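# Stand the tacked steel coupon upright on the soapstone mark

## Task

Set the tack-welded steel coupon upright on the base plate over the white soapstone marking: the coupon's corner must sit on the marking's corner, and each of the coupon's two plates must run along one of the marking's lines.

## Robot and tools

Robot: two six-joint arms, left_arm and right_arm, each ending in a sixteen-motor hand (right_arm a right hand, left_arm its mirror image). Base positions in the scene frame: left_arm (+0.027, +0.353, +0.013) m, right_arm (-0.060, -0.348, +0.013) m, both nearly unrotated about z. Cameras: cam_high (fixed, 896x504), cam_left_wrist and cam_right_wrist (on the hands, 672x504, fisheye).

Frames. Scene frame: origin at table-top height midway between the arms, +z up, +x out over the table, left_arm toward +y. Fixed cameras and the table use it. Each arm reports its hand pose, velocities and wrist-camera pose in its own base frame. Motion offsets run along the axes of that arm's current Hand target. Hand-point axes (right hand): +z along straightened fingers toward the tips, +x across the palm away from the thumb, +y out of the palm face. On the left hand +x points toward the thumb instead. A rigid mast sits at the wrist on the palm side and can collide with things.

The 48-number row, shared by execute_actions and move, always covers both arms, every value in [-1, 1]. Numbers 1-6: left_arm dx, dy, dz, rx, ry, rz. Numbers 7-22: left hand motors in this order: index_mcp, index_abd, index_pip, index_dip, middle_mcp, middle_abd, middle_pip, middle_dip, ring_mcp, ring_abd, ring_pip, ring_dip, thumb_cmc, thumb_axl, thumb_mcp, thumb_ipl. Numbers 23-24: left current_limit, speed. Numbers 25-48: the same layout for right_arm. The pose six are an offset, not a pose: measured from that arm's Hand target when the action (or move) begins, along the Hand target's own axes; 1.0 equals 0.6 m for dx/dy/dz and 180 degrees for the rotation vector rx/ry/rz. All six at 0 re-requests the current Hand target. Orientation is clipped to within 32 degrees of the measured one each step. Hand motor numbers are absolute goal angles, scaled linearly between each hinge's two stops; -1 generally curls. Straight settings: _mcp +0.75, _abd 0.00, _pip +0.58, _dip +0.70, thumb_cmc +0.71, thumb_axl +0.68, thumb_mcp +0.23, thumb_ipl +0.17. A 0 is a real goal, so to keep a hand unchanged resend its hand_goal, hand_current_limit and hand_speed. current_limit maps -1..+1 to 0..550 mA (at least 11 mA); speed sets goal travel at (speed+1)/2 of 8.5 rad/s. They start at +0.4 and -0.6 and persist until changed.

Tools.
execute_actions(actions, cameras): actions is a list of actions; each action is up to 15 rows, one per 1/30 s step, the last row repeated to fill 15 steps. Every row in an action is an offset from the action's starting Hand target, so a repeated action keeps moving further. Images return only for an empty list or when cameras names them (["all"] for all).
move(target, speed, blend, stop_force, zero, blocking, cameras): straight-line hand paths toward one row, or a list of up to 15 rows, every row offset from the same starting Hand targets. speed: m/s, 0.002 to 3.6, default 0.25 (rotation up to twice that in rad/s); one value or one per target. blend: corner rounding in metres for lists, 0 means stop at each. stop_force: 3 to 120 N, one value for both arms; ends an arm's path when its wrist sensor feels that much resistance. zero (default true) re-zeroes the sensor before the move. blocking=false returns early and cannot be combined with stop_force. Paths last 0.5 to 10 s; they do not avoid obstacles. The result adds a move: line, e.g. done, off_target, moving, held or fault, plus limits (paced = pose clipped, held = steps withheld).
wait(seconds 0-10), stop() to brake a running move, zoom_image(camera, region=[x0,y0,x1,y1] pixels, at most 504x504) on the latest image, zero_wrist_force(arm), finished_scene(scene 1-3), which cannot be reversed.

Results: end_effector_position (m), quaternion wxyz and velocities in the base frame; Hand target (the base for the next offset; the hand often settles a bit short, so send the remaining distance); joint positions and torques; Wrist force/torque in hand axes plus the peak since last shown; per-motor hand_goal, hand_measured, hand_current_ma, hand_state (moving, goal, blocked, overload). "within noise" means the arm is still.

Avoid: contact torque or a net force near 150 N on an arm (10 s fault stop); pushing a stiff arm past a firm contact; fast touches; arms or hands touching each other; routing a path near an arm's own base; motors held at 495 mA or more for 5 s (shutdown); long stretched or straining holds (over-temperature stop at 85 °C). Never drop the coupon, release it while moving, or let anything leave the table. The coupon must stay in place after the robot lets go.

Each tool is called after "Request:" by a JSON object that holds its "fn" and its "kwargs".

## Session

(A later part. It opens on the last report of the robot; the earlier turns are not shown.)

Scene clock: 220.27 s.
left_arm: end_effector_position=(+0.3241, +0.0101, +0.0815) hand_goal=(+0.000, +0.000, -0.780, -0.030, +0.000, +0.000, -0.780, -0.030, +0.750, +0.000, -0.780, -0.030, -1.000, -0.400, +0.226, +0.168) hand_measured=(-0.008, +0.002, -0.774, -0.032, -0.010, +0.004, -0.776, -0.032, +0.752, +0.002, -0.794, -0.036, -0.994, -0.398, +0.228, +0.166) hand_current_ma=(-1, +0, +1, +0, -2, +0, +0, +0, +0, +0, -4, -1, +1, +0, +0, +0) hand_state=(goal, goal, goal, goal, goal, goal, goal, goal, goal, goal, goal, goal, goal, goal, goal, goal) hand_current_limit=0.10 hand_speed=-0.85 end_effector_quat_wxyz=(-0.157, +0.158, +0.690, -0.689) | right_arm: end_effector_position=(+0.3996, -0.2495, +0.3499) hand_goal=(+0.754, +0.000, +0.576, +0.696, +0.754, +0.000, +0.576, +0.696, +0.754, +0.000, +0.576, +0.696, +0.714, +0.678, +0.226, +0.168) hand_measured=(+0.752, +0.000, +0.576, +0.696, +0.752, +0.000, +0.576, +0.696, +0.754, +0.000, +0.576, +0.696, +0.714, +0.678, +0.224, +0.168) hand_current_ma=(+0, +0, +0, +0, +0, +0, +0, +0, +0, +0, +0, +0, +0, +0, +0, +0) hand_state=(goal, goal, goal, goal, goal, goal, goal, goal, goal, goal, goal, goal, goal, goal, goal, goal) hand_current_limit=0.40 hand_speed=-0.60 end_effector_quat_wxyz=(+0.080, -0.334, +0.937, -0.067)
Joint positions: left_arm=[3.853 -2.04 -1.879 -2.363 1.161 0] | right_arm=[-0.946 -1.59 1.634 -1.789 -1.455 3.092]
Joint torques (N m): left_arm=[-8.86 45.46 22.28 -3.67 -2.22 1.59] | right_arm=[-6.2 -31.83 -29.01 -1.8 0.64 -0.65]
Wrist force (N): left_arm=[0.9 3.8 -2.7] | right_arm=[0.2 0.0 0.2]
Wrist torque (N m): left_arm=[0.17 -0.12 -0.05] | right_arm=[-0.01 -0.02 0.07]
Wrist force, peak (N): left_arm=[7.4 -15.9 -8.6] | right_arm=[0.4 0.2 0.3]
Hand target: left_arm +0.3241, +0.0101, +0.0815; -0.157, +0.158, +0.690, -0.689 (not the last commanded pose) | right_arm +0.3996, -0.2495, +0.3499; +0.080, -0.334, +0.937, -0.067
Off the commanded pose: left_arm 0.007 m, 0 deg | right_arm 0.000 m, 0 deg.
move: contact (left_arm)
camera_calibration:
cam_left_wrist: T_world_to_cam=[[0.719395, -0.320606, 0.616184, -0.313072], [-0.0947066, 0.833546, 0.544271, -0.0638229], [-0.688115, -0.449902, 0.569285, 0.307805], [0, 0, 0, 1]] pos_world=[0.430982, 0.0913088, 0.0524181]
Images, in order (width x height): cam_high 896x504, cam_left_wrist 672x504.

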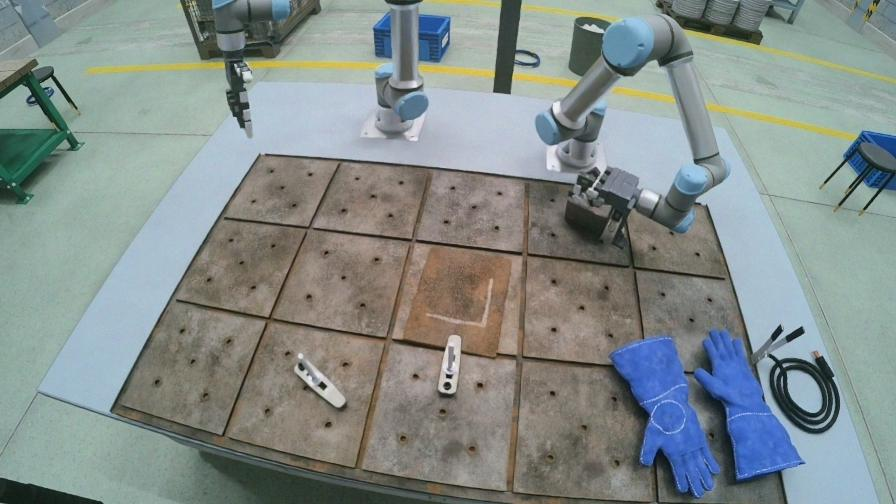

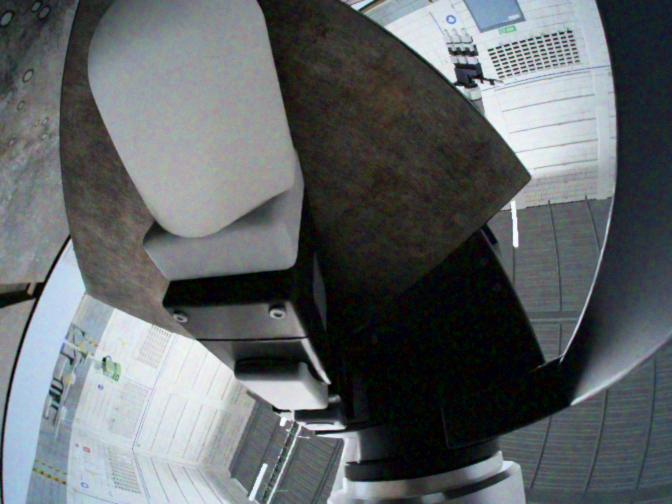

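Request:
{"fn": "move", "kwargs": {"target": [0,0,0,0,0,0,0,0,-0.78,-0.03,0,0,-0.78,-0.03,0.754,0,0.576,0.696,-1,-0.4,0.226,0.168,0.1,-0.85,0,0,0,0,0,0,0.754,0,0.576,0.696,0.754,0,0.576,0.696,0.754,0,0.576,0.696,0.714,0.678,0.226,0.168,0.4,-0.6], "speed": 0.012}}

Request:
{"fn": "move", "kwargs": {"target": [0,0.02,0,0,0,0,0,0,-0.78,-0.03,0,0,-0.78,-0.03,0.754,0,0.576,0.696,-1,-0.4,0.226,0.168,0.1,-0.85,0,0,0,0,0,0,0.754,0,0.576,0.696,0.754,0,0.576,0.696,0.754,0,0.576,0.696,0.714,0.678,0.226,0.168,0.4,-0.6], "speed": 0.012, "stop_force": 15, "cameras": ["cam_high", "cam_left_wrist"]}}

Request:
{"fn": "zoom_image", "kwargs": {"camera": "cam_high", "region": [520, 140, 720, 280]}}

Scene clock: 221.77 s.
left_arm: end_effector_position=(+0.3241, +0.0101, +0.0815) hand_goal=(+0.000, +0.000, -0.780, -0.030, +0.000, +0.000, -0.780, -0.030, +0.754, +0.000, +0.576, +0.696, -1.000, -0.400, +0.226, +0.168) hand_measured=(-0.008, +0.002, -0.774, -0.032, -0.010, +0.004, -0.776, -0.032, +0.746, +0.008, -0.630, +0.248, -0.994, -0.400, +0.228, +0.166) hand_current_ma=(-1, +0, +1, +0, -2, +0, +0, +0, -2, +1, -302, -301, +1, +0, +0, +0) hand_state=(goal, goal, goal, goal, goal, goal, goal, goal, goal, goal, blocked, blocked, goal, goal, goal, goal) hand_current_limit=0.10 hand_speed=-0.85 end_effector_quat_wxyz=(-0.157, +0.158, +0.690, -0.689) | right_arm: end_effector_position=(+0.3996, -0.2495, +0.3499) hand_goal=(+0.754, +0.000, +0.576, +0.696, +0.754, +0.000, +0.576, +0.696, +0.754, +0.000, +0.576, +0.696, +0.714, +0.678, +0.226, +0.168) hand_measured=(+0.752, +0.000, +0.576, +0.696, +0.752, +0.000, +0.576, +0.696, +0.754, +0.000, +0.576, +0.696, +0.714, +0.678, +0.224, +0.168) hand_current_ma=(+0, +0, +0, +0, +0, +0, +0, +0, +0, +0, +0, +0, +0, +0, +0, +0) hand_state=(goal, goal, goal, goal, goal, goal, goal, goal, goal, goal, goal, goal, goal, goal, goal, goal) hand_current_limit=0.40 hand_speed=-0.60 end_effector_quat_wxyz=(+0.080, -0.334, +0.937, -0.067)
Joint positions: left_arm=[3.853 -2.04 -1.879 -2.363 1.161 0] | right_arm=[-0.946 -1.59 1.634 -1.789 -1.455 3.092]
Joint torques (N m): left_arm=[-7.63 40.9 20.93 -0.11 -2.19 1.5] | right_arm=[-6.46 -30.57 -29.43 -1.8 0.81 -0.55]
Wrist force (N): left_arm=[4.8 -9.8 -0.3] | right_arm=[0.3 0.0 0.2]
Wrist torque (N m): left_arm=[-0.77 -0.23 0.22] | right_arm=[-0.02 -0.02 0.07]
Wrist force, peak (N): left_arm=[5.2 -10.1 -0.4] | right_arm=[0.5 0.0 0.1]
Hand target: left_arm +0.3241, +0.0101, +0.0815; -0.157, +0.158, +0.690, -0.689 | right_arm +0.3996, -0.2495, +0.3499; +0.080, -0.334, +0.937, -0.067
Off the commanded pose: left_arm 0.000 m, 0 deg | right_arm 0.000 m, 0 deg.
move: done

Scene clock: 222.80 s.
left_arm: end_effector_position=(+0.3242, +0.0102, +0.0813) hand_goal=(+0.000, +0.000, -0.780, -0.030, +0.000, +0.000, -0.780, -0.030, +0.754, +0.000, +0.576, +0.696, -1.000, -0.400, +0.226, +0.168) hand_measured=(-0.008, +0.002, -0.774, -0.032, -0.010, +0.004, -0.776, -0.032, +0.748, +0.008, -0.630, +0.248, -0.996, -0.400, +0.228, +0.166) hand_current_ma=(-1, +0, +1, +0, -2, +0, +0, +0, -1, +1, -302, -302, +0, +0, +0, +0) hand_state=(goal, goal, goal, goal, goal, goal, goal, goal, goal, goal, blocked, blocked, goal, goal, goal, goal) hand_current_limit=0.10 hand_speed=-0.85 end_effector_quat_wxyz=(-0.157, +0.158, +0.690, -0.689) | right_arm: end_effector_position=(+0.3996, -0.2495, +0.3499) hand_goal=(+0.754, +0.000, +0.576, +0.696, +0.754, +0.000, +0.576, +0.696, +0.754, +0.000, +0.576, +0.696, +0.714, +0.678, +0.226, +0.168) hand_measured=(+0.752, +0.000, +0.576, +0.696, +0.752, +0.000, +0.576, +0.696, +0.754, +0.000, +0.576, +0.696, +0.714, +0.678, +0.224, +0.168) hand_current_ma=(+0, +0, +0, +0, +0, +0, +0, +0, +0, +0, +0, +0, +0, +0, +0, +0) hand_state=(goal, goal, goal, goal, goal, goal, goal, goal, goal, goal, goal, goal, goal, goal, goal, goal) hand_current_limit=0.40 hand_speed=-0.60 end_effector_quat_wxyz=(+0.080, -0.334, +0.937, -0.067)
Joint positions: left_arm=[3.853 -2.04 -1.879 -2.362 1.161 0] | right_arm=[-0.946 -1.59 1.634 -1.789 -1.455 3.092]
Joint torques (N m): left_arm=[-8.08 40.68 22.41 0.01 -1.95 1.65] | right_arm=[-6.54 -31.63 -29.01 -1.97 0.58 -0.59]
Wrist force (N): left_arm=[7.1 -16.6 0.2] | right_arm=[0.1 0.0 0.3]
Wrist torque (N m): left_arm=[-1.26 -0.35 0.37] | right_arm=[-0.03 -0.01 0.05]
Wrist force, peak (N): left_arm=[16.3 -36.8 -0.7] | right_arm=[0.4 0.0 0.3]
Hand target: left_arm +0.3242, +0.0102, +0.0813; -0.157, +0.158, +0.690, -0.689 (not the last commanded pose) | right_arm +0.3996, -0.2495, +0.3499; +0.080, -0.334, +0.937, -0.067
Off the commanded pose: left_arm 0.012 m, 0 deg | right_arm 0.000 m, 0 deg.
move: contact (left_arm)
camera_calibration:
cam_left_wrist: T_world_to_cam=[[0.719285, -0.320698, 0.616265, -0.312936], [-0.094816, 0.833457, 0.544389, -0.0637385], [-0.688215, -0.450002, 0.569086, 0.308096], [0, 0, 0, 1]] pos_world=[0.431083, 0.0914093, 0.0522171]
Images, in order (width x height): cam_high 896x504, cam_left_wrist 672x504.

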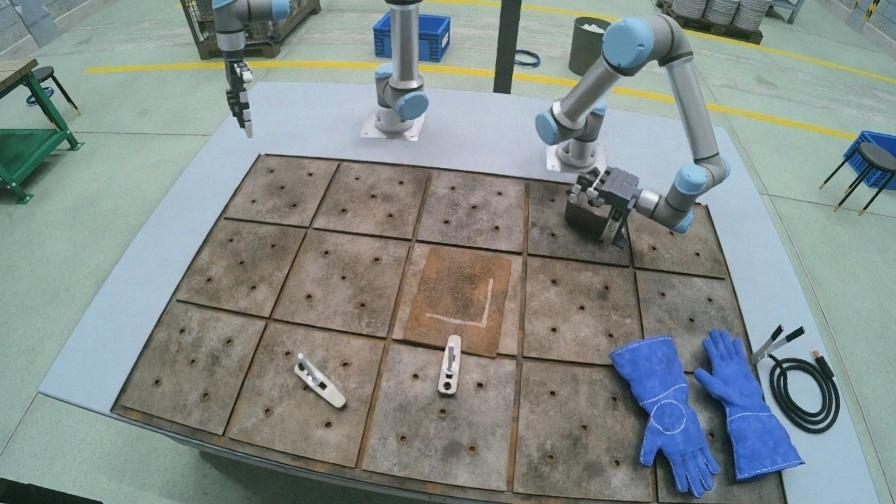

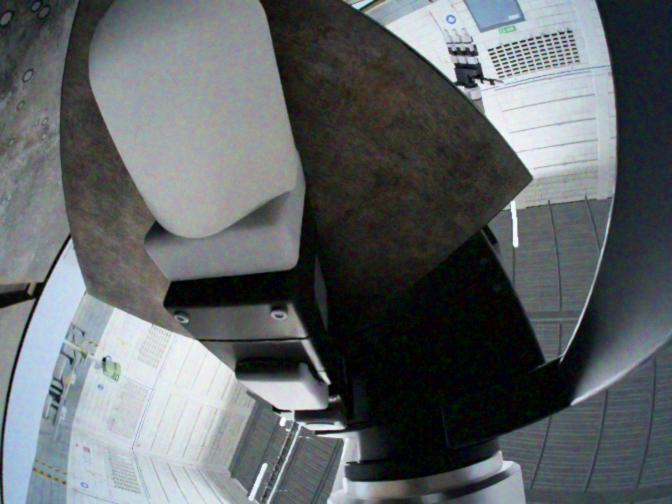

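Scaled by 2.520 from the camera's 896x504 image, which has a finer 1280x720 frame.

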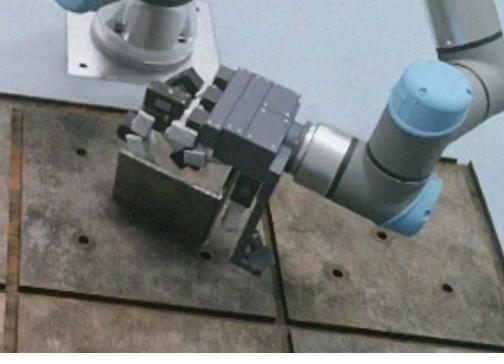

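Request:
{"fn": "move", "kwargs": {"target": [0,-0.005,0,0,0,0,0.0,0,-0.78,-0.03,0,0,-0.78,-0.03,0.754,0,-0.78,-0.03,-1,-0.4,0.226,0.168,0.1,-0.85,0,0,0,0,0,0,0.754,0,0.576,0.696,0.754,0,0.576,0.696,0.754,0,0.576,0.696,0.714,0.678,0.226,0.168,0.4,-0.6], "speed": 0.012}}

Request:
{"fn": "move", "kwargs": {"target": [0.0333,0,0,0,0,0,0.0,0,-0.78,-0.03,0,0,-0.78,-0.03,0.754,0,-0.78,-0.03,-1,-0.4,0.226,0.168,0.1,-0.85,0,0,0,0,0,0,0.754,0,0.576,0.696,0.754,0,0.576,0.696,0.754,0,0.576,0.696,0.714,0.678,0.226,0.168,0.4,-0.6], "speed": 0.015, "stop_force": 12, "cameras": ["cam_high", "cam_left_wrist"]}}

Request:
{"fn": "zoom_image", "kwargs": {"camera": "cam_high", "region": [520, 140, 720, 280]}}

Scene clock: 224.90 s.
left_arm: end_effector_position=(+0.3242, +0.0102, +0.0843) hand_goal=(+0.000, +0.000, -0.780, -0.030, +0.000, +0.000, -0.780, -0.030, +0.754, +0.000, -0.780, -0.030, -1.000, -0.400, +0.226, +0.168) hand_measured=(-0.008, +0.002, -0.774, -0.032, -0.010, +0.004, -0.776, -0.032, +0.750, +0.004, -0.776, -0.026, -0.994, -0.398, +0.228, +0.166) hand_current_ma=(-1, +0, +1, +0, -2, +0, +0, +0, +0, +0, +0, +0, +1, +0, +0, +0) hand_state=(goal, goal, goal, goal, goal, goal, goal, goal, goal, goal, goal, goal, goal, goal, goal, goal) hand_current_limit=0.10 hand_speed=-0.85 end_effector_quat_wxyz=(-0.157, +0.158, +0.690, -0.689) | right_arm: end_effector_position=(+0.3996, -0.2495, +0.3499) hand_goal=(+0.754, +0.000, +0.576, +0.696, +0.754, +0.000, +0.576, +0.696, +0.754, +0.000, +0.576, +0.696, +0.714, +0.678, +0.226, +0.168) hand_measured=(+0.752, +0.000, +0.576, +0.696, +0.752, +0.000, +0.576, +0.696, +0.754, +0.000, +0.576, +0.696, +0.714, +0.678, +0.224, +0.168) hand_current_ma=(+0, +0, +0, +0, +0, +0, +0, +0, +0, +0, +0, +0, +0, +0, +0, +0) hand_state=(goal, goal, goal, goal, goal, goal, goal, goal, goal, goal, goal, goal, goal, goal, goal, goal) hand_current_limit=0.40 hand_speed=-0.60 end_effector_quat_wxyz=(+0.080, -0.334, +0.937, -0.067)
Joint positions: left_arm=[3.853 -2.035 -1.877 -2.37 1.161 0] | right_arm=[-0.946 -1.59 1.634 -1.789 -1.455 3.092]
Joint torques (N m): left_arm=[-7.85 27.42 14.47 -0.2 -0.17 1.18] | right_arm=[-6.32 -31.98 -28.47 -2.04 0.69 -0.56]
Wrist force (N): left_arm=[-0.8 5.5 -4.7] | right_arm=[0.4 -0.1 -0.1]
Wrist torque (N m): left_arm=[0.47 -0.22 -0.02] | right_arm=[-0.01 -0.03 0.08]
Wrist force, peak (N): left_arm=[7.3 -16.9 0.3] | right_arm=[0.3 0.4 0.3]
Hand target: left_arm +0.3242, +0.0102, +0.0843; -0.157, +0.158, +0.690, -0.689 | right_arm +0.3996, -0.2495, +0.3499; +0.080, -0.334, +0.937, -0.067
Off the commanded pose: left_arm 0.000 m, 0 deg | right_arm 0.000 m, 0 deg.
move: done

Scene clock: 227.17 s.
left_arm: end_effector_position=(+0.3062, +0.0189, +0.0843) hand_goal=(+0.000, +0.000, -0.780, -0.030, +0.000, +0.000, -0.780, -0.030, +0.754, +0.000, -0.780, -0.030, -1.000, -0.400, +0.226, +0.168) hand_measured=(-0.008, +0.002, -0.774, -0.032, -0.010, +0.004, -0.776, -0.032, +0.750, +0.002, -0.778, -0.028, -0.990, -0.398, +0.230, +0.166) hand_current_ma=(-1, +0, +1, +0, -2, +0, +0, +0, +0, +0, +0, +0, +2, +0, +0, +0) hand_state=(goal, goal, goal, goal, goal, goal, goal, goal, goal, goal, goal, goal, goal, goal, goal, goal) hand_current_limit=0.10 hand_speed=-0.85 end_effector_quat_wxyz=(-0.157, +0.158, +0.690, -0.689) | right_arm: end_effector_position=(+0.3996, -0.2495, +0.3499) hand_goal=(+0.754, +0.000, +0.576, +0.696, +0.754, +0.000, +0.576, +0.696, +0.754, +0.000, +0.576, +0.696, +0.714, +0.678, +0.226, +0.168) hand_measured=(+0.752, +0.000, +0.576, +0.696, +0.752, +0.000, +0.576, +0.696, +0.754, +0.000, +0.576, +0.696, +0.714, +0.678, +0.224, +0.168) hand_current_ma=(+0, +0, +0, +0, +0, +0, +0, +0, +0, +0, +0, +0, +0, +0, +0, +0) hand_state=(goal, goal, goal, goal, goal, goal, goal, goal, goal, goal, goal, goal, goal, goal, goal, goal) hand_current_limit=0.40 hand_speed=-0.60 end_effector_quat_wxyz=(+0.080, -0.334, +0.937, -0.067)
Joint positions: left_arm=[3.893 -2.012 -1.915 -2.354 1.201 0] | right_arm=[-0.946 -1.59 1.634 -1.789 -1.455 3.092]
Joint torques (N m): left_arm=[-9.68 17.02 21.21 -3.92 -2.49 1.45] | right_arm=[-5.34 -32.51 -28.43 -1.88 0.55 -0.73]
Wrist force (N): left_arm=[1.4 2.1 -7.0] | right_arm=[0.3 0.0 0.0]
Wrist torque (N m): left_arm=[0.50 -0.04 0.08] | right_arm=[0.00 -0.03 0.08]
Wrist force, peak (N): left_arm=[-0.6 5.2 -8.3] | right_arm=[0.6 0.1 0.1]
Hand target: left_arm +0.3062, +0.0189, +0.0843; -0.157, +0.158, +0.690, -0.689 | right_arm +0.3996, -0.2495, +0.3499; +0.080, -0.334, +0.937, -0.067
Off the commanded pose: left_arm 0.000 m, 0 deg | right_arm 0.000 m, 0 deg.
move: done
camera_calibration:
cam_left_wrist: T_world_to_cam=[[0.719285, -0.320698, 0.616265, -0.29908], [-0.094816, 0.833457, 0.544389, -0.0742461], [-0.688215, -0.450002, 0.569086, 0.297871], [0, 0, 0, 1]] pos_world=[0.413083, 0.100009, 0.0552171]
Images, in order (width x height): cam_high 896x504, cam_left_wrist 672x504.

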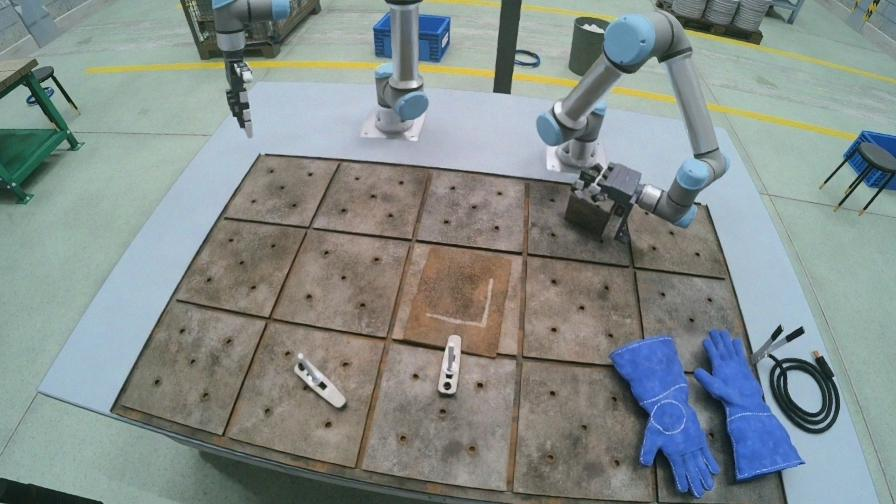

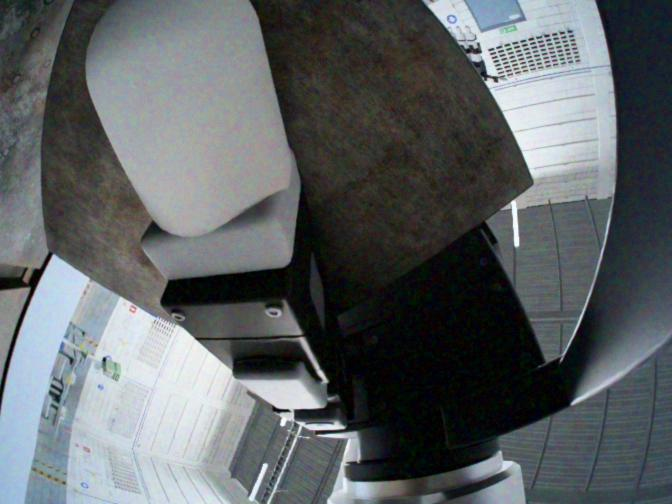

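Scaled by 2.520 from the camera's 896x504 image, which has a finer 1280x720 frame.

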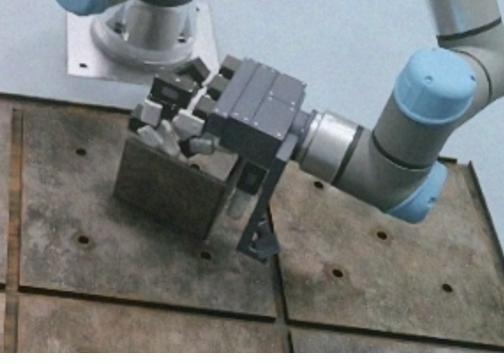

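Request:
{"fn": "move", "kwargs": {"target": [0.02,0,-0.005,0,0,0,0.1,0,-0.78,-0.03,0.1,0,-0.78,-0.03,0.754,0,-0.78,-0.03,-1,-0.4,0.226,0.168,0.1,-0.85,0,0,0,0,0,0,0.754,0,0.576,0.696,0.754,0,0.576,0.696,0.754,0,0.576,0.696,0.714,0.678,0.226,0.168,0.4,-0.6], "speed": 0.015, "stop_force": 12, "cameras": ["cam_high", "cam_left_wrist"]}}

Request:
{"fn": "zoom_image", "kwargs": {"camera": "cam_high", "region": [520, 140, 720, 280]}}

Scene clock: 229.50 s.
left_arm: end_effector_position=(+0.2967, +0.0268, +0.0843) hand_goal=(+0.100, +0.000, -0.780, -0.030, +0.100, +0.000, -0.780, -0.030, +0.754, +0.000, -0.780, -0.030, -1.000, -0.400, +0.226, +0.168) hand_measured=(+0.106, +0.000, -0.770, -0.030, +0.088, +0.004, -0.776, -0.032, +0.752, +0.002, -0.776, -0.028, -0.990, -0.398, +0.230, +0.166) hand_current_ma=(+1, +0, +2, +0, -3, +0, +0, +0, +0, +0, +0, +0, +2, +0, +0, +0) hand_state=(goal, goal, goal, goal, goal, goal, goal, goal, goal, goal, goal, goal, goal, goal, goal, goal) hand_current_limit=0.10 hand_speed=-0.85 end_effector_quat_wxyz=(-0.157, +0.158, +0.690, -0.689) | right_arm: end_effector_position=(+0.3996, -0.2495, +0.3499) hand_goal=(+0.754, +0.000, +0.576, +0.696, +0.754, +0.000, +0.576, +0.696, +0.754, +0.000, +0.576, +0.696, +0.714, +0.678, +0.226, +0.168) hand_measured=(+0.752, +0.000, +0.576, +0.696, +0.752, +0.000, +0.576, +0.696, +0.754, +0.000, +0.576, +0.696, +0.714, +0.678, +0.224, +0.168) hand_current_ma=(+0, +0, +0, +0, +0, +0, +0, +0, +0, +0, +0, +0, +0, +0, +0, +0) hand_state=(goal, goal, goal, goal, goal, goal, goal, goal, goal, goal, goal, goal, goal, goal, goal, goal) hand_current_limit=0.40 hand_speed=-0.60 end_effector_quat_wxyz=(+0.080, -0.334, +0.937, -0.067)
Joint positions: left_arm=[3.92 -2.004 -1.93 -2.349 1.228 0] | right_arm=[-0.946 -1.59 1.634 -1.789 -1.455 3.092]
Joint torques (N m): left_arm=[-8.03 19.34 22.23 -2.92 -2.3 1.57] | right_arm=[-7.25 -31.79 -28.49 -1.91 0.52 -0.65]
Wrist force (N): left_arm=[2.3 3.4 -1.7] | right_arm=[0.0 0.2 0.2]
Wrist torque (N m): left_arm=[0.44 -0.02 0.08] | right_arm=[0.01 0.01 0.06]
Wrist force, peak (N): left_arm=[1.7 2.0 -7.3] | right_arm=[0.4 0.3 0.2]
Hand target: left_arm +0.2967, +0.0268, +0.0843; -0.157, +0.158, +0.690, -0.689 | right_arm +0.3996, -0.2495, +0.3499; +0.080, -0.334, +0.937, -0.067
Off the commanded pose: left_arm 0.000 m, 0 deg | right_arm 0.000 m, 0 deg.
move: done
camera_calibration:
cam_left_wrist: T_world_to_cam=[[0.719243, -0.320726, 0.616299, -0.289663], [-0.0948532, 0.833432, 0.54442, -0.0817985], [-0.688254, -0.450028, 0.569018, 0.294956], [0, 0, 0, 1]] pos_world=[0.403583, 0.108009, 0.0552167]
Images, in order (width x height): cam_high 896x504, cam_left_wrist 672x504.

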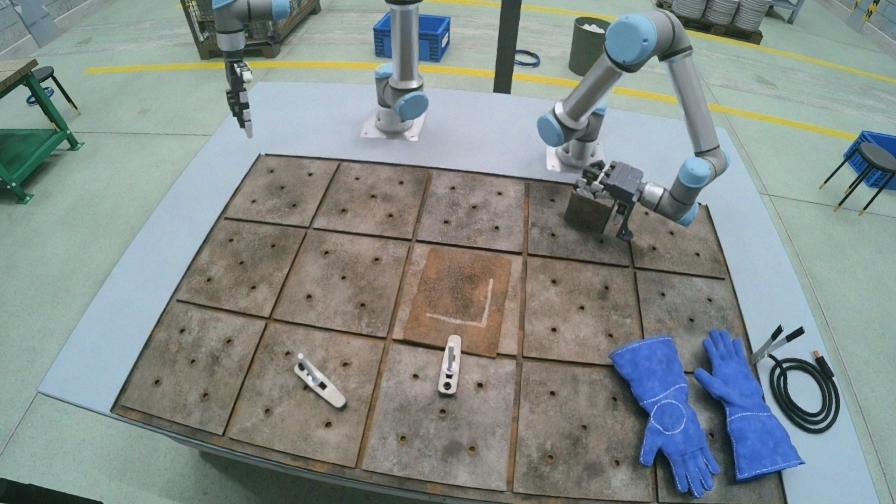

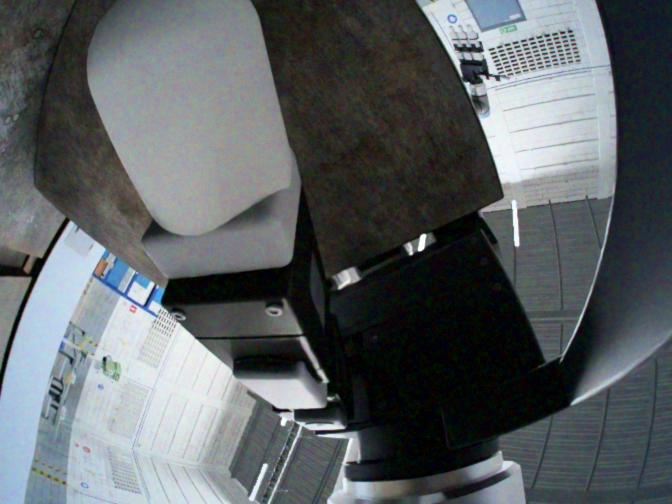

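Scaled by 2.520 from the camera's 896x504 image, which has a finer 1280x720 frame.

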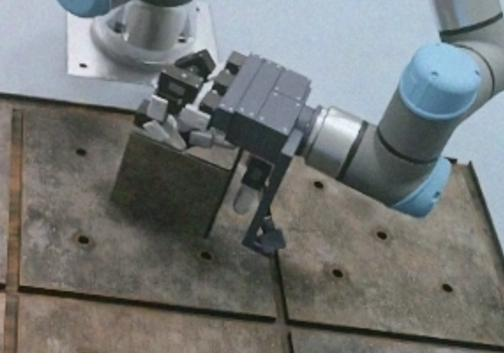

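Request:
{"fn": "move", "kwargs": {"target": [0.003,0,-0.003,0,0,0,0.2,0,-0.78,-0.03,0.2,0,-0.78,-0.03,0.754,0,-0.78,-0.03,-1,-0.4,0.226,0.168,0.1,-0.85,0,0,0,0,0,0,0.754,0,0.576,0.696,0.754,0,0.576,0.696,0.754,0,0.576,0.696,0.714,0.678,0.226,0.168,0.4,-0.6], "speed": 0.01}}

Request:
{"fn": "move", "kwargs": {"target": [0.0,-0.06,0.0,0,0,0,0.2,0,-0.78,-0.03,0.2,0,-0.78,-0.03,0.754,0,-0.78,-0.03,-1,-0.4,0.226,0.168,0.1,-0.85,0,0,0,0,0,0,0.754,0,0.576,0.696,0.754,0,0.576,0.696,0.754,0,0.576,0.696,0.714,0.678,0.226,0.168,0.4,-0.6], "speed": 0.02, "stop_force": 10, "cameras": ["cam_high", "cam_left_wrist"]}}

Scene clock: 231.00 s.
left_arm: end_effector_position=(+0.2958, +0.0292, +0.0843) hand_goal=(+0.200, +0.000, -0.780, -0.030, +0.200, +0.000, -0.780, -0.030, +0.754, +0.000, -0.780, -0.030, -1.000, -0.400, +0.226, +0.168) hand_measured=(+0.190, +0.000, -0.774, -0.030, +0.186, +0.004, -0.776, -0.032, +0.750, +0.002, -0.776, -0.028, -0.990, -0.398, +0.230, +0.166) hand_current_ma=(-2, +0, +1, +0, -4, +0, +0, +0, +0, +0, +0, +0, +2, +0, +0, +0) hand_state=(goal, goal, goal, goal, goal, goal, goal, goal, goal, goal, goal, goal, goal, goal, goal, goal) hand_current_limit=0.10 hand_speed=-0.85 end_effector_quat_wxyz=(-0.157, +0.158, +0.690, -0.689) | right_arm: end_effector_position=(+0.3996, -0.2495, +0.3499) hand_goal=(+0.754, +0.000, +0.576, +0.696, +0.754, +0.000, +0.576, +0.696, +0.754, +0.000, +0.576, +0.696, +0.714, +0.678, +0.226, +0.168) hand_measured=(+0.752, +0.000, +0.576, +0.696, +0.752, +0.000, +0.576, +0.696, +0.754, +0.000, +0.576, +0.696, +0.714, +0.678, +0.224, +0.168) hand_current_ma=(+0, +0, +0, +0, +0, +0, +0, +0, +0, +0, +0, +0, +0, +0, +0, +0) hand_state=(goal, goal, goal, goal, goal, goal, goal, goal, goal, goal, goal, goal, goal, goal, goal, goal) hand_current_limit=0.40 hand_speed=-0.60 end_effector_quat_wxyz=(+0.080, -0.334, +0.937, -0.067)
Joint positions: left_arm=[3.925 -2.004 -1.929 -2.349 1.233 0] | right_arm=[-0.946 -1.59 1.634 -1.789 -1.455 3.092]
Joint torques (N m): left_arm=[0.37 18.18 19.65 -3.53 1.39 1.44] | right_arm=[-5.73 -31.81 -28.83 -1.86 0.6 -0.59]
Wrist force (N): left_arm=[-1.0 3.7 -3.6] | right_arm=[0.3 0.1 0.3]
Wrist torque (N m): left_arm=[0.49 0.00 -0.05] | right_arm=[0.00 -0.03 0.08]
Wrist force, peak (N): left_arm=[-1.0 3.7 -3.9] | right_arm=[0.5 0.1 0.1]
Hand target: left_arm +0.2959, +0.0292, +0.0843; -0.157, +0.158, +0.690, -0.689 | right_arm +0.3996, -0.2495, +0.3499; +0.080, -0.334, +0.937, -0.067
Off the commanded pose: left_arm 0.000 m, 0 deg | right_arm 0.000 m, 0 deg.
move: done

Scene clock: 233.83 s.
left_arm: end_effector_position=(+0.2958, +0.0292, +0.1203) hand_goal=(+0.200, +0.000, -0.780, -0.030, +0.200, +0.000, -0.780, -0.030, +0.754, +0.000, -0.780, -0.030, -1.000, -0.400, +0.226, +0.168) hand_measured=(+0.190, +0.000, -0.774, -0.030, +0.186, +0.004, -0.776, -0.032, +0.750, +0.002, -0.776, -0.028, -0.990, -0.398, +0.230, +0.166) hand_current_ma=(-2, +0, +1, +0, -4, +0, +0, +0, -1, +0, +0, +0, +2, +0, +0, +0) hand_state=(goal, goal, goal, goal, goal, goal, goal, goal, goal, goal, goal, goal, goal, goal, goal, goal) hand_current_limit=0.10 hand_speed=-0.85 end_effector_quat_wxyz=(-0.157, +0.158, +0.690, -0.689) | right_arm: end_effector_position=(+0.3996, -0.2495, +0.3499) hand_goal=(+0.754, +0.000, +0.576, +0.696, +0.754, +0.000, +0.576, +0.696, +0.754, +0.000, +0.576, +0.696, +0.714, +0.678, +0.226, +0.168) hand_measured=(+0.752, +0.000, +0.576, +0.696, +0.752, +0.000, +0.576, +0.696, +0.754, +0.000, +0.576, +0.696, +0.714, +0.678, +0.224, +0.168) hand_current_ma=(+0, +0, +0, +0, +0, +0, +0, +0, +0, +0, +0, +0, +0, +0, +0, +0) hand_state=(goal, goal, goal, goal, goal, goal, goal, goal, goal, goal, goal, goal, goal, goal, goal, goal) hand_current_limit=0.40 hand_speed=-0.60 end_effector_quat_wxyz=(+0.080, -0.334, +0.937, -0.067)
Joint positions: left_arm=[3.925 -1.943 -1.9 -2.439 1.233 0] | right_arm=[-0.946 -1.59 1.634 -1.789 -1.455 3.092]
Joint torques (N m): left_arm=[-6.41 16.56 6.46 0.46 -1.59 1.31] | right_arm=[-6.12 -31.46 -27.68 -1.91 0.59 -0.8]
Wrist force (N): left_arm=[-1.1 3.8 -3.6] | right_arm=[0.3 0.0 0.1]
Wrist torque (N m): left_arm=[0.50 0.02 -0.08] | right_arm=[0.00 -0.03 0.08]
Wrist force, peak (N): left_arm=[-1.3 3.7 -3.9] | right_arm=[0.5 0.0 0.4]
Hand target: left_arm +0.2958, +0.0292, +0.1203; -0.157, +0.158, +0.690, -0.689 | right_arm +0.3996, -0.2495, +0.3499; +0.080, -0.334, +0.937, -0.067
Off the commanded pose: left_arm 0.000 m, 0 deg | right_arm 0.000 m, 0 deg.
move: done
camera_calibration:
cam_left_wrist: T_world_to_cam=[[0.719285, -0.320698, 0.616265, -0.31042], [-0.094816, 0.833457, 0.544389, -0.10336], [-0.688215, -0.450002, 0.569086, 0.274918], [0, 0, 0, 1]] pos_world=[0.402683, 0.110309, 0.0911171]
Images, in order (width x height): cam_high 896x504, cam_left_wrist 672x504.

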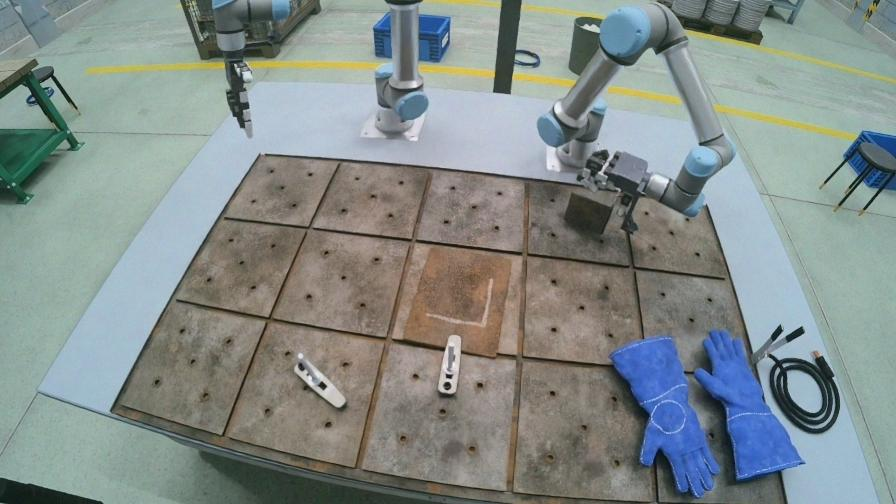

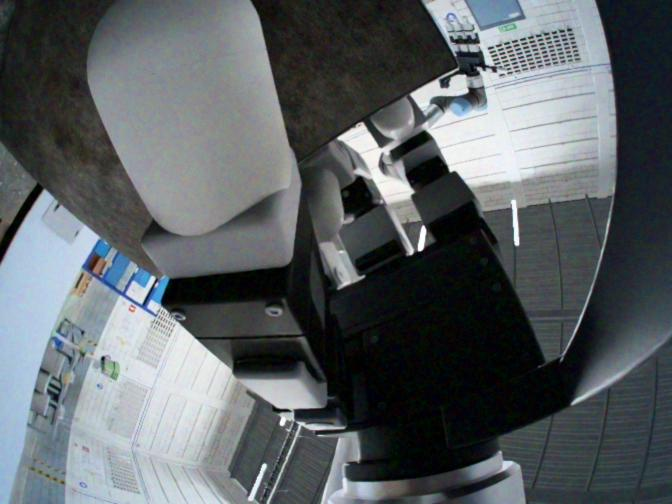

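Request:
{"fn": "move", "kwargs": {"target": [0.0,-0.1,0.0,0,0,0,0.2,0,-0.883,-0.03,0.2,0,-0.883,-0.03,0.754,0,0.576,0.696,-1,-0.4,0.226,0.168,0.1,-0.6,0,0,0,0,0,0,0.754,0,0.576,0.696,0.754,0,0.576,0.696,0.754,0,0.576,0.696,0.714,0.678,0.226,0.168,0.4,-0.6], "speed": 0.08, "cameras": ["cam_high", "cam_left_wrist"]}}

Request:
{"fn": "zoom_image", "kwargs": {"camera": "cam_high", "region": [520, 140, 720, 280]}}

Request:
{"fn": "zoom_image", "kwargs": {"camera": "cam_left_wrist", "region": [0, 0, 504, 336]}}

Scene clock: 235.40 s.
left_arm: end_effector_position=(+0.2958, +0.0291, +0.1803) hand_goal=(+0.200, +0.000, -0.882, -0.030, +0.200, +0.000, -0.882, -0.030, +0.754, +0.000, +0.576, +0.696, -1.000, -0.400, +0.226, +0.168) hand_measured=(+0.190, +0.000, -0.876, -0.030, +0.188, +0.004, -0.876, -0.032, +0.746, +0.002, +0.568, +0.692, -0.990, -0.398, +0.230, +0.166) hand_current_ma=(-2, +0, +1, +0, -3, +0, +1, +0, -1, +0, -1, +0, +2, +0, +0, +0) hand_state=(goal, goal, goal, goal, goal, goal, goal, goal, goal, goal, goal, goal, goal, goal, goal, goal) hand_current_limit=0.10 hand_speed=-0.60 end_effector_quat_wxyz=(-0.157, +0.158, +0.690, -0.689) | right_arm: end_effector_position=(+0.3996, -0.2495, +0.3499) hand_goal=(+0.754, +0.000, +0.576, +0.696, +0.754, +0.000, +0.576, +0.696, +0.754, +0.000, +0.576, +0.696, +0.714, +0.678, +0.226, +0.168) hand_measured=(+0.752, +0.000, +0.576, +0.696, +0.752, +0.000, +0.576, +0.696, +0.754, +0.000, +0.576, +0.696, +0.714, +0.678, +0.224, +0.168) hand_current_ma=(+0, +0, +0, +0, +0, +0, +0, +0, +0, +0, +0, +0, +0, +0, +0, +0) hand_state=(goal, goal, goal, goal, goal, goal, goal, goal, goal, goal, goal, goal, goal, goal, goal, goal) hand_current_limit=0.40 hand_speed=-0.60 end_effector_quat_wxyz=(+0.080, -0.334, +0.937, -0.067)
Joint positions: left_arm=[3.925 -1.856 -1.835 -2.59 1.233 0] | right_arm=[-0.946 -1.59 1.634 -1.789 -1.455 3.092]
Joint torques (N m): left_arm=[0.26 13.93 9.02 -1.84 -0.36 0.27] | right_arm=[-6.32 -31.06 -29.62 -1.89 0.71 -0.78]
Wrist force (N): left_arm=[-1.0 3.7 -3.8] | right_arm=[0.3 0.0 0.1]
Wrist torque (N m): left_arm=[0.50 0.02 -0.06] | right_arm=[-0.01 -0.03 0.08]
Wrist force, peak (N): left_arm=[-1.4 4.7 -3.8] | right_arm=[0.2 0.4 0.2]
Hand target: left_arm +0.2958, +0.0291, +0.1803; -0.157, +0.158, +0.690, -0.689 | right_arm +0.3996, -0.2495, +0.3499; +0.080, -0.334, +0.937, -0.067
Off the commanded pose: left_arm 0.000 m, 0 deg | right_arm 0.000 m, 0 deg.
move: done
camera_calibration:
cam_left_wrist: T_world_to_cam=[[0.719175, -0.32079, 0.616345, -0.347415], [-0.0949255, 0.833368, 0.544507, -0.136042], [-0.688315, -0.450102, 0.568886, 0.240799], [0, 0, 0, 1]] pos_world=[0.402684, 0.11031, 0.151216]
Images, in order (width x height): cam_high 896x504, cam_left_wrist 672x504.

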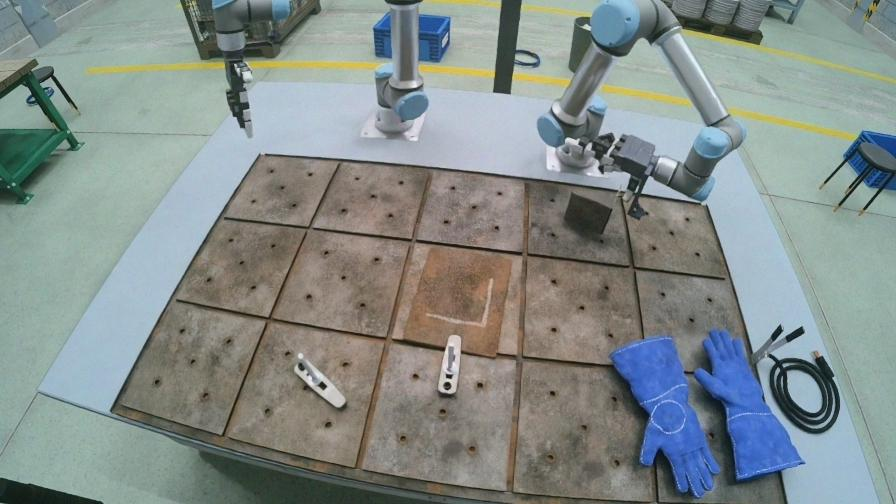

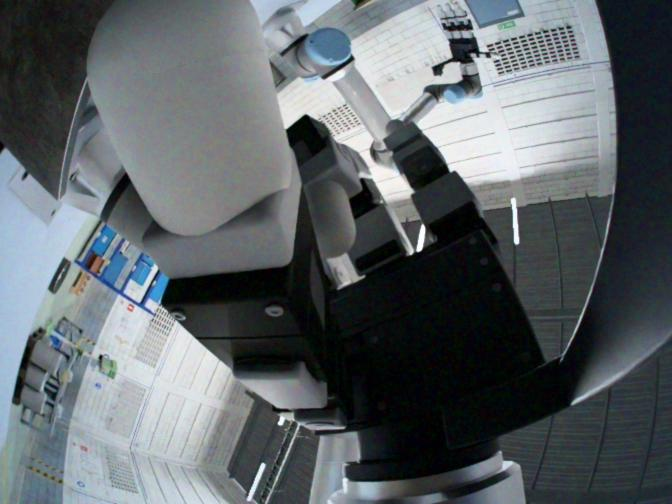

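Scaled by 2.520 from the camera's 896x504 image, which has a finer 1280x720 frame.

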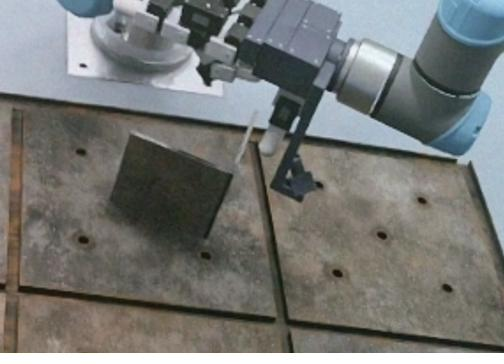

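Scaled by 1.000.

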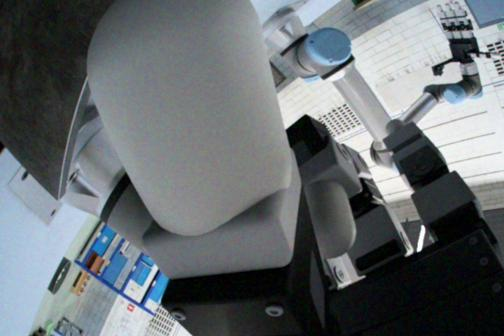

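Request:
{"fn": "move", "kwargs": {"target": [[0.0,-0.2,0.0,0,0,0,0.754,0,0.576,0.696,0.754,0,0.576,0.696,0.754,0,0.576,0.696,0.714,0.678,0.226,0.168,0.4,-0.2,0,0,0,0,0,0,0.754,0,0.576,0.696,0.754,0,0.576,0.696,0.754,0,0.576,0.696,0.714,0.678,0.226,0.168,0.4,-0.6],[-0.166,-0.2995,-0.079,0,0,0.5,0.754,0,0.576,0.696,0.754,0,0.576,0.696,0.754,0,0.576,0.696,0.714,0.678,0.226,0.168,0.4,-0.2,0,0,0,0,0,0,0.754,0,0.576,0.696,0.754,0,0.576,0.696,0.754,0,0.576,0.696,0.714,0.678,0.226,0.168,0.4,-0.6]], "speed": 0.35, "blend": 0.03, "cameras": ["cam_left_wrist"]}}

Scene clock: 239.03 s.
left_arm: end_effector_position=(+0.4060, +0.0284, +0.3600) hand_goal=(+0.754, +0.000, +0.576, +0.696, +0.754, +0.000, +0.576, +0.696, +0.754, +0.000, +0.576, +0.696, +0.714, +0.678, +0.226, +0.168) hand_measured=(+0.752, +0.002, +0.574, +0.694, +0.752, +0.004, +0.574, +0.694, +0.752, +0.002, +0.574, +0.694, +0.710, +0.676, +0.228, +0.166) hand_current_ma=(+0, +0, +0, +0, +0, +0, +0, +0, +0, +0, +0, +0, +0, +0, +0, +0) hand_state=(goal, goal, goal, goal, goal, goal, goal, goal, goal, goal, goal, goal, goal, goal, goal, goal) hand_current_limit=0.40 hand_speed=-0.20 end_effector_quat_wxyz=(+0.376, +0.599, +0.376, -0.599) | right_arm: end_effector_position=(+0.3996, -0.2495, +0.3499) hand_goal=(+0.754, +0.000, +0.576, +0.696, +0.754, +0.000, +0.576, +0.696, +0.754, +0.000, +0.576, +0.696, +0.714, +0.678, +0.226, +0.168) hand_measured=(+0.752, +0.000, +0.576, +0.696, +0.752, +0.000, +0.576, +0.696, +0.754, +0.000, +0.576, +0.696, +0.714, +0.678, +0.224, +0.168) hand_current_ma=(+0, +0, +0, +0, +0, +0, +0, +0, +0, +0, +0, +0, +0, +0, +0, +0) hand_state=(goal, goal, goal, goal, goal, goal, goal, goal, goal, goal, goal, goal, goal, goal, goal, goal) hand_current_limit=0.40 hand_speed=-0.60 end_effector_quat_wxyz=(+0.080, -0.334, +0.937, -0.067)
Joint positions: left_arm=[3.972 -1.83 -1.546 -2.907 1.28 1.571] | right_arm=[-0.946 -1.59 1.634 -1.789 -1.455 3.092]
Joint torques (N m): left_arm=[6.83 41.85 12.37 -3.84 2.25 1.46] | right_arm=[-5.36 -30.74 -28.91 -1.89 0.69 -0.86]
Wrist force (N): left_arm=[1.2 0.0 -3.3] | right_arm=[0.2 0.2 0.4]
Wrist torque (N m): left_arm=[0.19 -0.04 0.10] | right_arm=[-0.01 -0.02 0.08]
Wrist force, peak (N): left_arm=[-1.3 7.2 -4.3] | right_arm=[0.4 0.3 0.5]
Hand target: left_arm +0.4059, +0.0284, +0.3600; +0.376, +0.599, +0.376, -0.599 | right_arm +0.3996, -0.2495, +0.3499; +0.080, -0.334, +0.937, -0.067
Off the commanded pose: left_arm 0.000 m, 0 deg | right_arm 0.000 m, 0 deg.
move: done
camera_calibration:
cam_left_wrist: T_world_to_cam=[[-0.544499, 0.289176, 0.787336, -0.103491], [-0.180883, 0.876117, -0.446877, 0.16772], [-0.819025, -0.38574, -0.424738, 0.622953], [0, 0, 0, 1]] pos_world=[0.484201, 0.123283, 0.421024]
Images, in order (width x height): cam_left_wrist 672x504.

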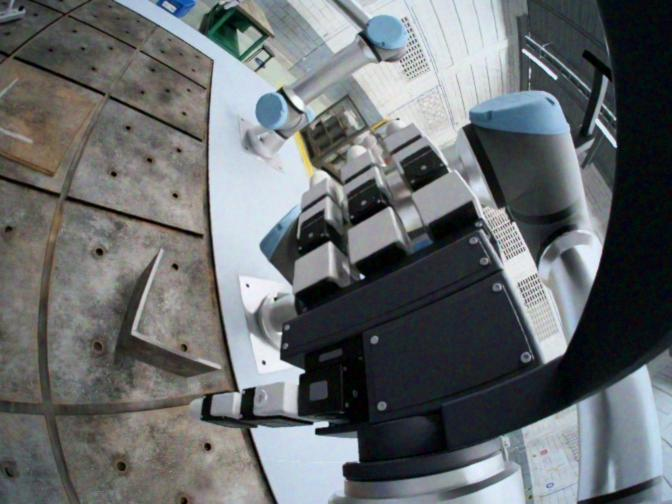

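Request:
{"fn": "zoom_image", "kwargs": {"camera": "cam_left_wrist", "region": [80, 220, 260, 400]}}

Scaled by 2.800 from the camera's 672x504 image, which has a finer 960x720 frame.

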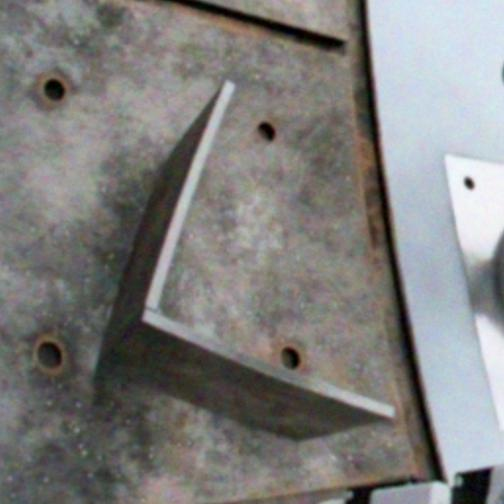

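Request:
{"fn": "move", "kwargs": {"target": [0.2,-0.1027,0.0837,0,0,-0.4667,0.754,0,0.576,0.696,0.754,0,0.576,0.696,0.754,0,0.576,0.696,0.714,0.678,0.226,0.168,0.4,-0.2,0,0,0,0,0,0,0.754,0,0.576,0.696,0.754,0,0.576,0.696,0.754,0,0.576,0.696,0.714,0.678,0.226,0.168,0.4,-0.6], "speed": 0.3}}

Request:
{"fn": "move", "kwargs": {"target": [0,0,0,-0.0025,-0.02376,0,0.2,0,-0.883,-0.03,0.2,0,-0.883,-0.03,0.754,0,0.576,0.696,-1,-0.4,0.226,0.168,0.4,-0.2,0,0,0,0,0,0,0.754,0,0.576,0.696,0.754,0,0.576,0.696,0.754,0,0.576,0.696,0.714,0.678,0.226,0.168,0.4,-0.6], "speed": 0.2, "cameras": ["all"]}}

Scene clock: 243.80 s.
left_arm: end_effector_position=(+0.3287, +0.0100, +0.2399) hand_goal=(+0.754, +0.000, +0.576, +0.696, +0.754, +0.000, +0.576, +0.696, +0.754, +0.000, +0.576, +0.696, +0.714, +0.678, +0.226, +0.168) hand_measured=(+0.748, +0.002, +0.574, +0.694, +0.746, +0.004, +0.574, +0.694, +0.746, +0.002, +0.574, +0.694, +0.708, +0.676, +0.228, +0.166) hand_current_ma=(-1, +0, +0, +0, -2, +0, +0, +0, -1, +0, +0, +0, -1, +0, +0, +0) hand_state=(goal, goal, goal, goal, goal, goal, goal, goal, goal, goal, goal, goal, goal, goal, goal, goal) hand_current_limit=0.40 hand_speed=-0.20 end_effector_quat_wxyz=(-0.121, +0.194, +0.680, -0.696) | right_arm: end_effector_position=(+0.3996, -0.2495, +0.3499) hand_goal=(+0.754, +0.000, +0.576, +0.696, +0.754, +0.000, +0.576, +0.696, +0.754, +0.000, +0.576, +0.696, +0.714, +0.678, +0.226, +0.168) hand_measured=(+0.752, +0.000, +0.576, +0.696, +0.752, +0.000, +0.576, +0.696, +0.754, +0.000, +0.576, +0.696, +0.714, +0.678, +0.224, +0.168) hand_current_ma=(+0, +0, +0, +0, +0, +0, +0, +0, +0, +0, +0, +0, +0, +0, +0, +0) hand_state=(goal, goal, goal, goal, goal, goal, goal, goal, goal, goal, goal, goal, goal, goal, goal, goal) hand_current_limit=0.40 hand_speed=-0.60 end_effector_quat_wxyz=(+0.080, -0.334, +0.937, -0.067)
Joint positions: left_arm=[3.864 -1.824 -1.702 -2.756 1.172 0.105] | right_arm=[-0.946 -1.59 1.634 -1.789 -1.455 3.092]
Joint torques (N m): left_arm=[7.47 41.67 24.89 -3.59 2.55 -1.08] | right_arm=[-5.72 -32.15 -29.91 -1.91 0.74 -0.8]
Wrist force (N): left_arm=[-0.3 3.5 -3.6] | right_arm=[0.1 0.1 0.2]
Wrist torque (N m): left_arm=[0.40 -0.09 0.05] | right_arm=[-0.01 0.00 0.06]
Wrist force, peak (N): left_arm=[-0.8 4.2 -3.8] | right_arm=[0.4 0.2 0.4]
Hand target: left_arm +0.3287, +0.0100, +0.2400; -0.121, +0.194, +0.680, -0.696 | right_arm +0.3996, -0.2495, +0.3499; +0.080, -0.334, +0.937, -0.067
Off the commanded pose: left_arm 0.000 m, 0 deg | right_arm 0.000 m, 0 deg.
move: done

Scene clock: 244.73 s.
left_arm: end_effector_position=(+0.3287, +0.0100, +0.2400) hand_goal=(+0.200, +0.000, -0.882, -0.030, +0.200, +0.000, -0.882, -0.030, +0.754, +0.000, +0.576, +0.696, -1.000, -0.400, +0.226, +0.168) hand_measured=(+0.196, +0.002, -0.876, -0.026, +0.196, +0.004, -0.876, -0.026, +0.746, +0.002, +0.574, +0.694, -0.990, -0.398, +0.226, +0.166) hand_current_ma=(+0, +0, +1, +0, +0, +0, +1, +0, -1, +0, +0, +0, +2, +0, +0, +0) hand_state=(goal, goal, goal, goal, goal, goal, goal, goal, goal, goal, goal, goal, goal, goal, goal, goal) hand_current_limit=0.40 hand_speed=-0.20 end_effector_quat_wxyz=(-0.095, +0.168, +0.687, -0.700) | right_arm: end_effector_position=(+0.3996, -0.2495, +0.3499) hand_goal=(+0.754, +0.000, +0.576, +0.696, +0.754, +0.000, +0.576, +0.696, +0.754, +0.000, +0.576, +0.696, +0.714, +0.678, +0.226, +0.168) hand_measured=(+0.752, +0.000, +0.576, +0.696, +0.752, +0.000, +0.576, +0.696, +0.754, +0.000, +0.576, +0.696, +0.714, +0.678, +0.224, +0.168) hand_current_ma=(+0, +0, +0, +0, +0, +0, +0, +0, +0, +0, +0, +0, +0, +0, +0, +0) hand_state=(goal, goal, goal, goal, goal, goal, goal, goal, goal, goal, goal, goal, goal, goal, goal, goal) hand_current_limit=0.40 hand_speed=-0.60 end_effector_quat_wxyz=(+0.080, -0.334, +0.937, -0.067)
Joint positions: left_arm=[3.899 -1.8 -1.733 -2.749 1.132 0.105] | right_arm=[-0.946 -1.59 1.634 -1.789 -1.455 3.092]
Joint torques (N m): left_arm=[-8.6 11.07 25.37 -2.92 2.69 -1.08] | right_arm=[-5.96 -31.15 -29.67 -1.78 0.81 -0.88]
Wrist force (N): left_arm=[-0.6 3.4 -3.7] | right_arm=[0.3 0.1 0.1]
Wrist torque (N m): left_arm=[0.49 0.01 -0.06] | right_arm=[0.01 -0.03 0.08]
Wrist force, peak (N): left_arm=[-0.4 4.4 -4.1] | right_arm=[0.5 -0.1 0.3]
Hand target: left_arm +0.3287, +0.0100, +0.2400; -0.095, +0.168, +0.687, -0.700 | right_arm +0.3996, -0.2495, +0.3499; +0.080, -0.334, +0.937, -0.067
Off the commanded pose: left_arm 0.000 m, 0 deg | right_arm 0.000 m, 0 deg.
move: done
camera_calibration:
cam_left_wrist: T_world_to_cam=[[0.677272, -0.240803, 0.69521, -0.419907], [-0.207737, 0.843884, 0.494677, -0.100592], [-0.705796, -0.479451, 0.521515, 0.2383], [0, 0, 0, 1]] pos_world=[0.431686, 0.0980264, 0.217407]
cam_right_wrist: T_world_to_cam=[[0.219315, 0.975574, -0.012522, 0.189721], [0.488432, -0.098674, 0.867005, -0.582127], [0.844592, -0.196263, -0.498142, -0.0911936], [0, 0, 0, 1]] pos_world=[0.319742, -0.260425, 0.461655]

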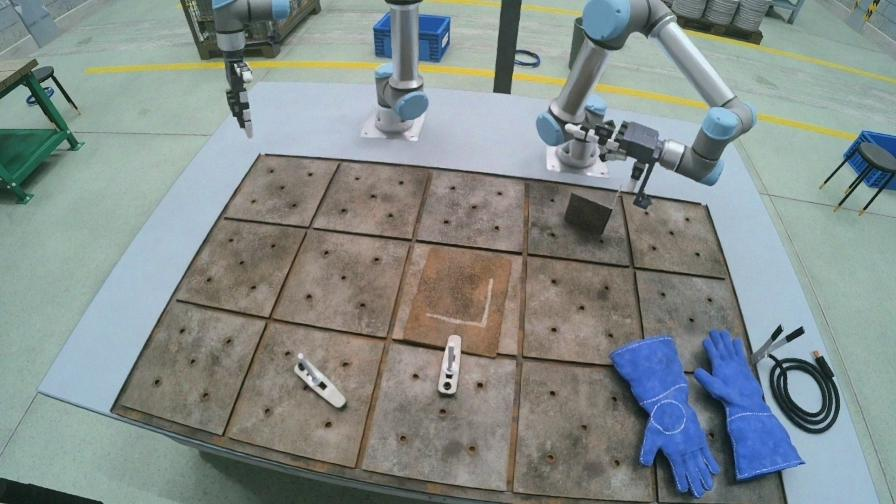

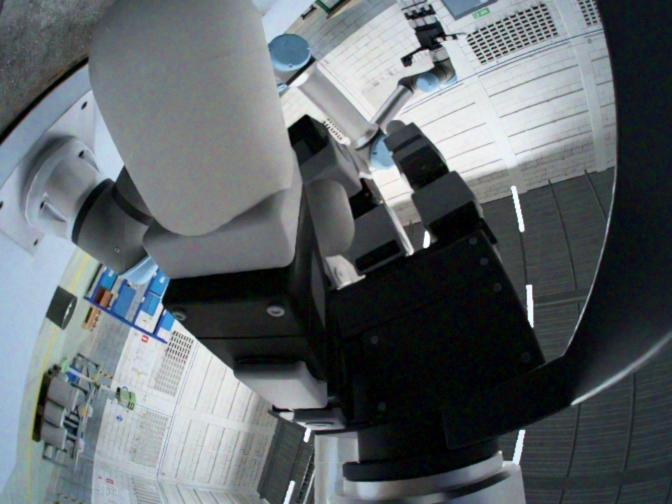

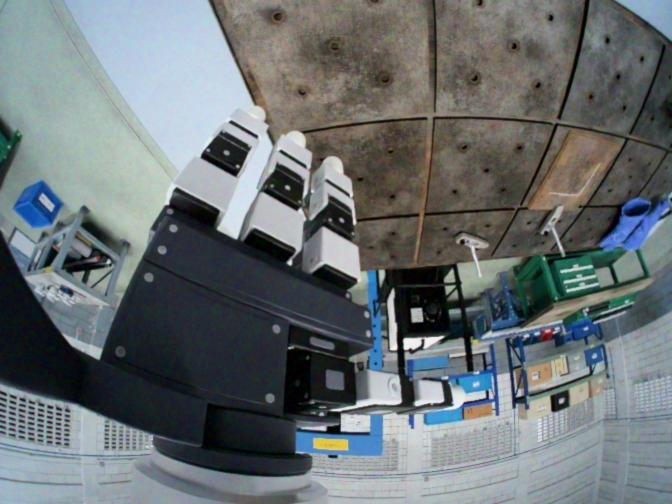

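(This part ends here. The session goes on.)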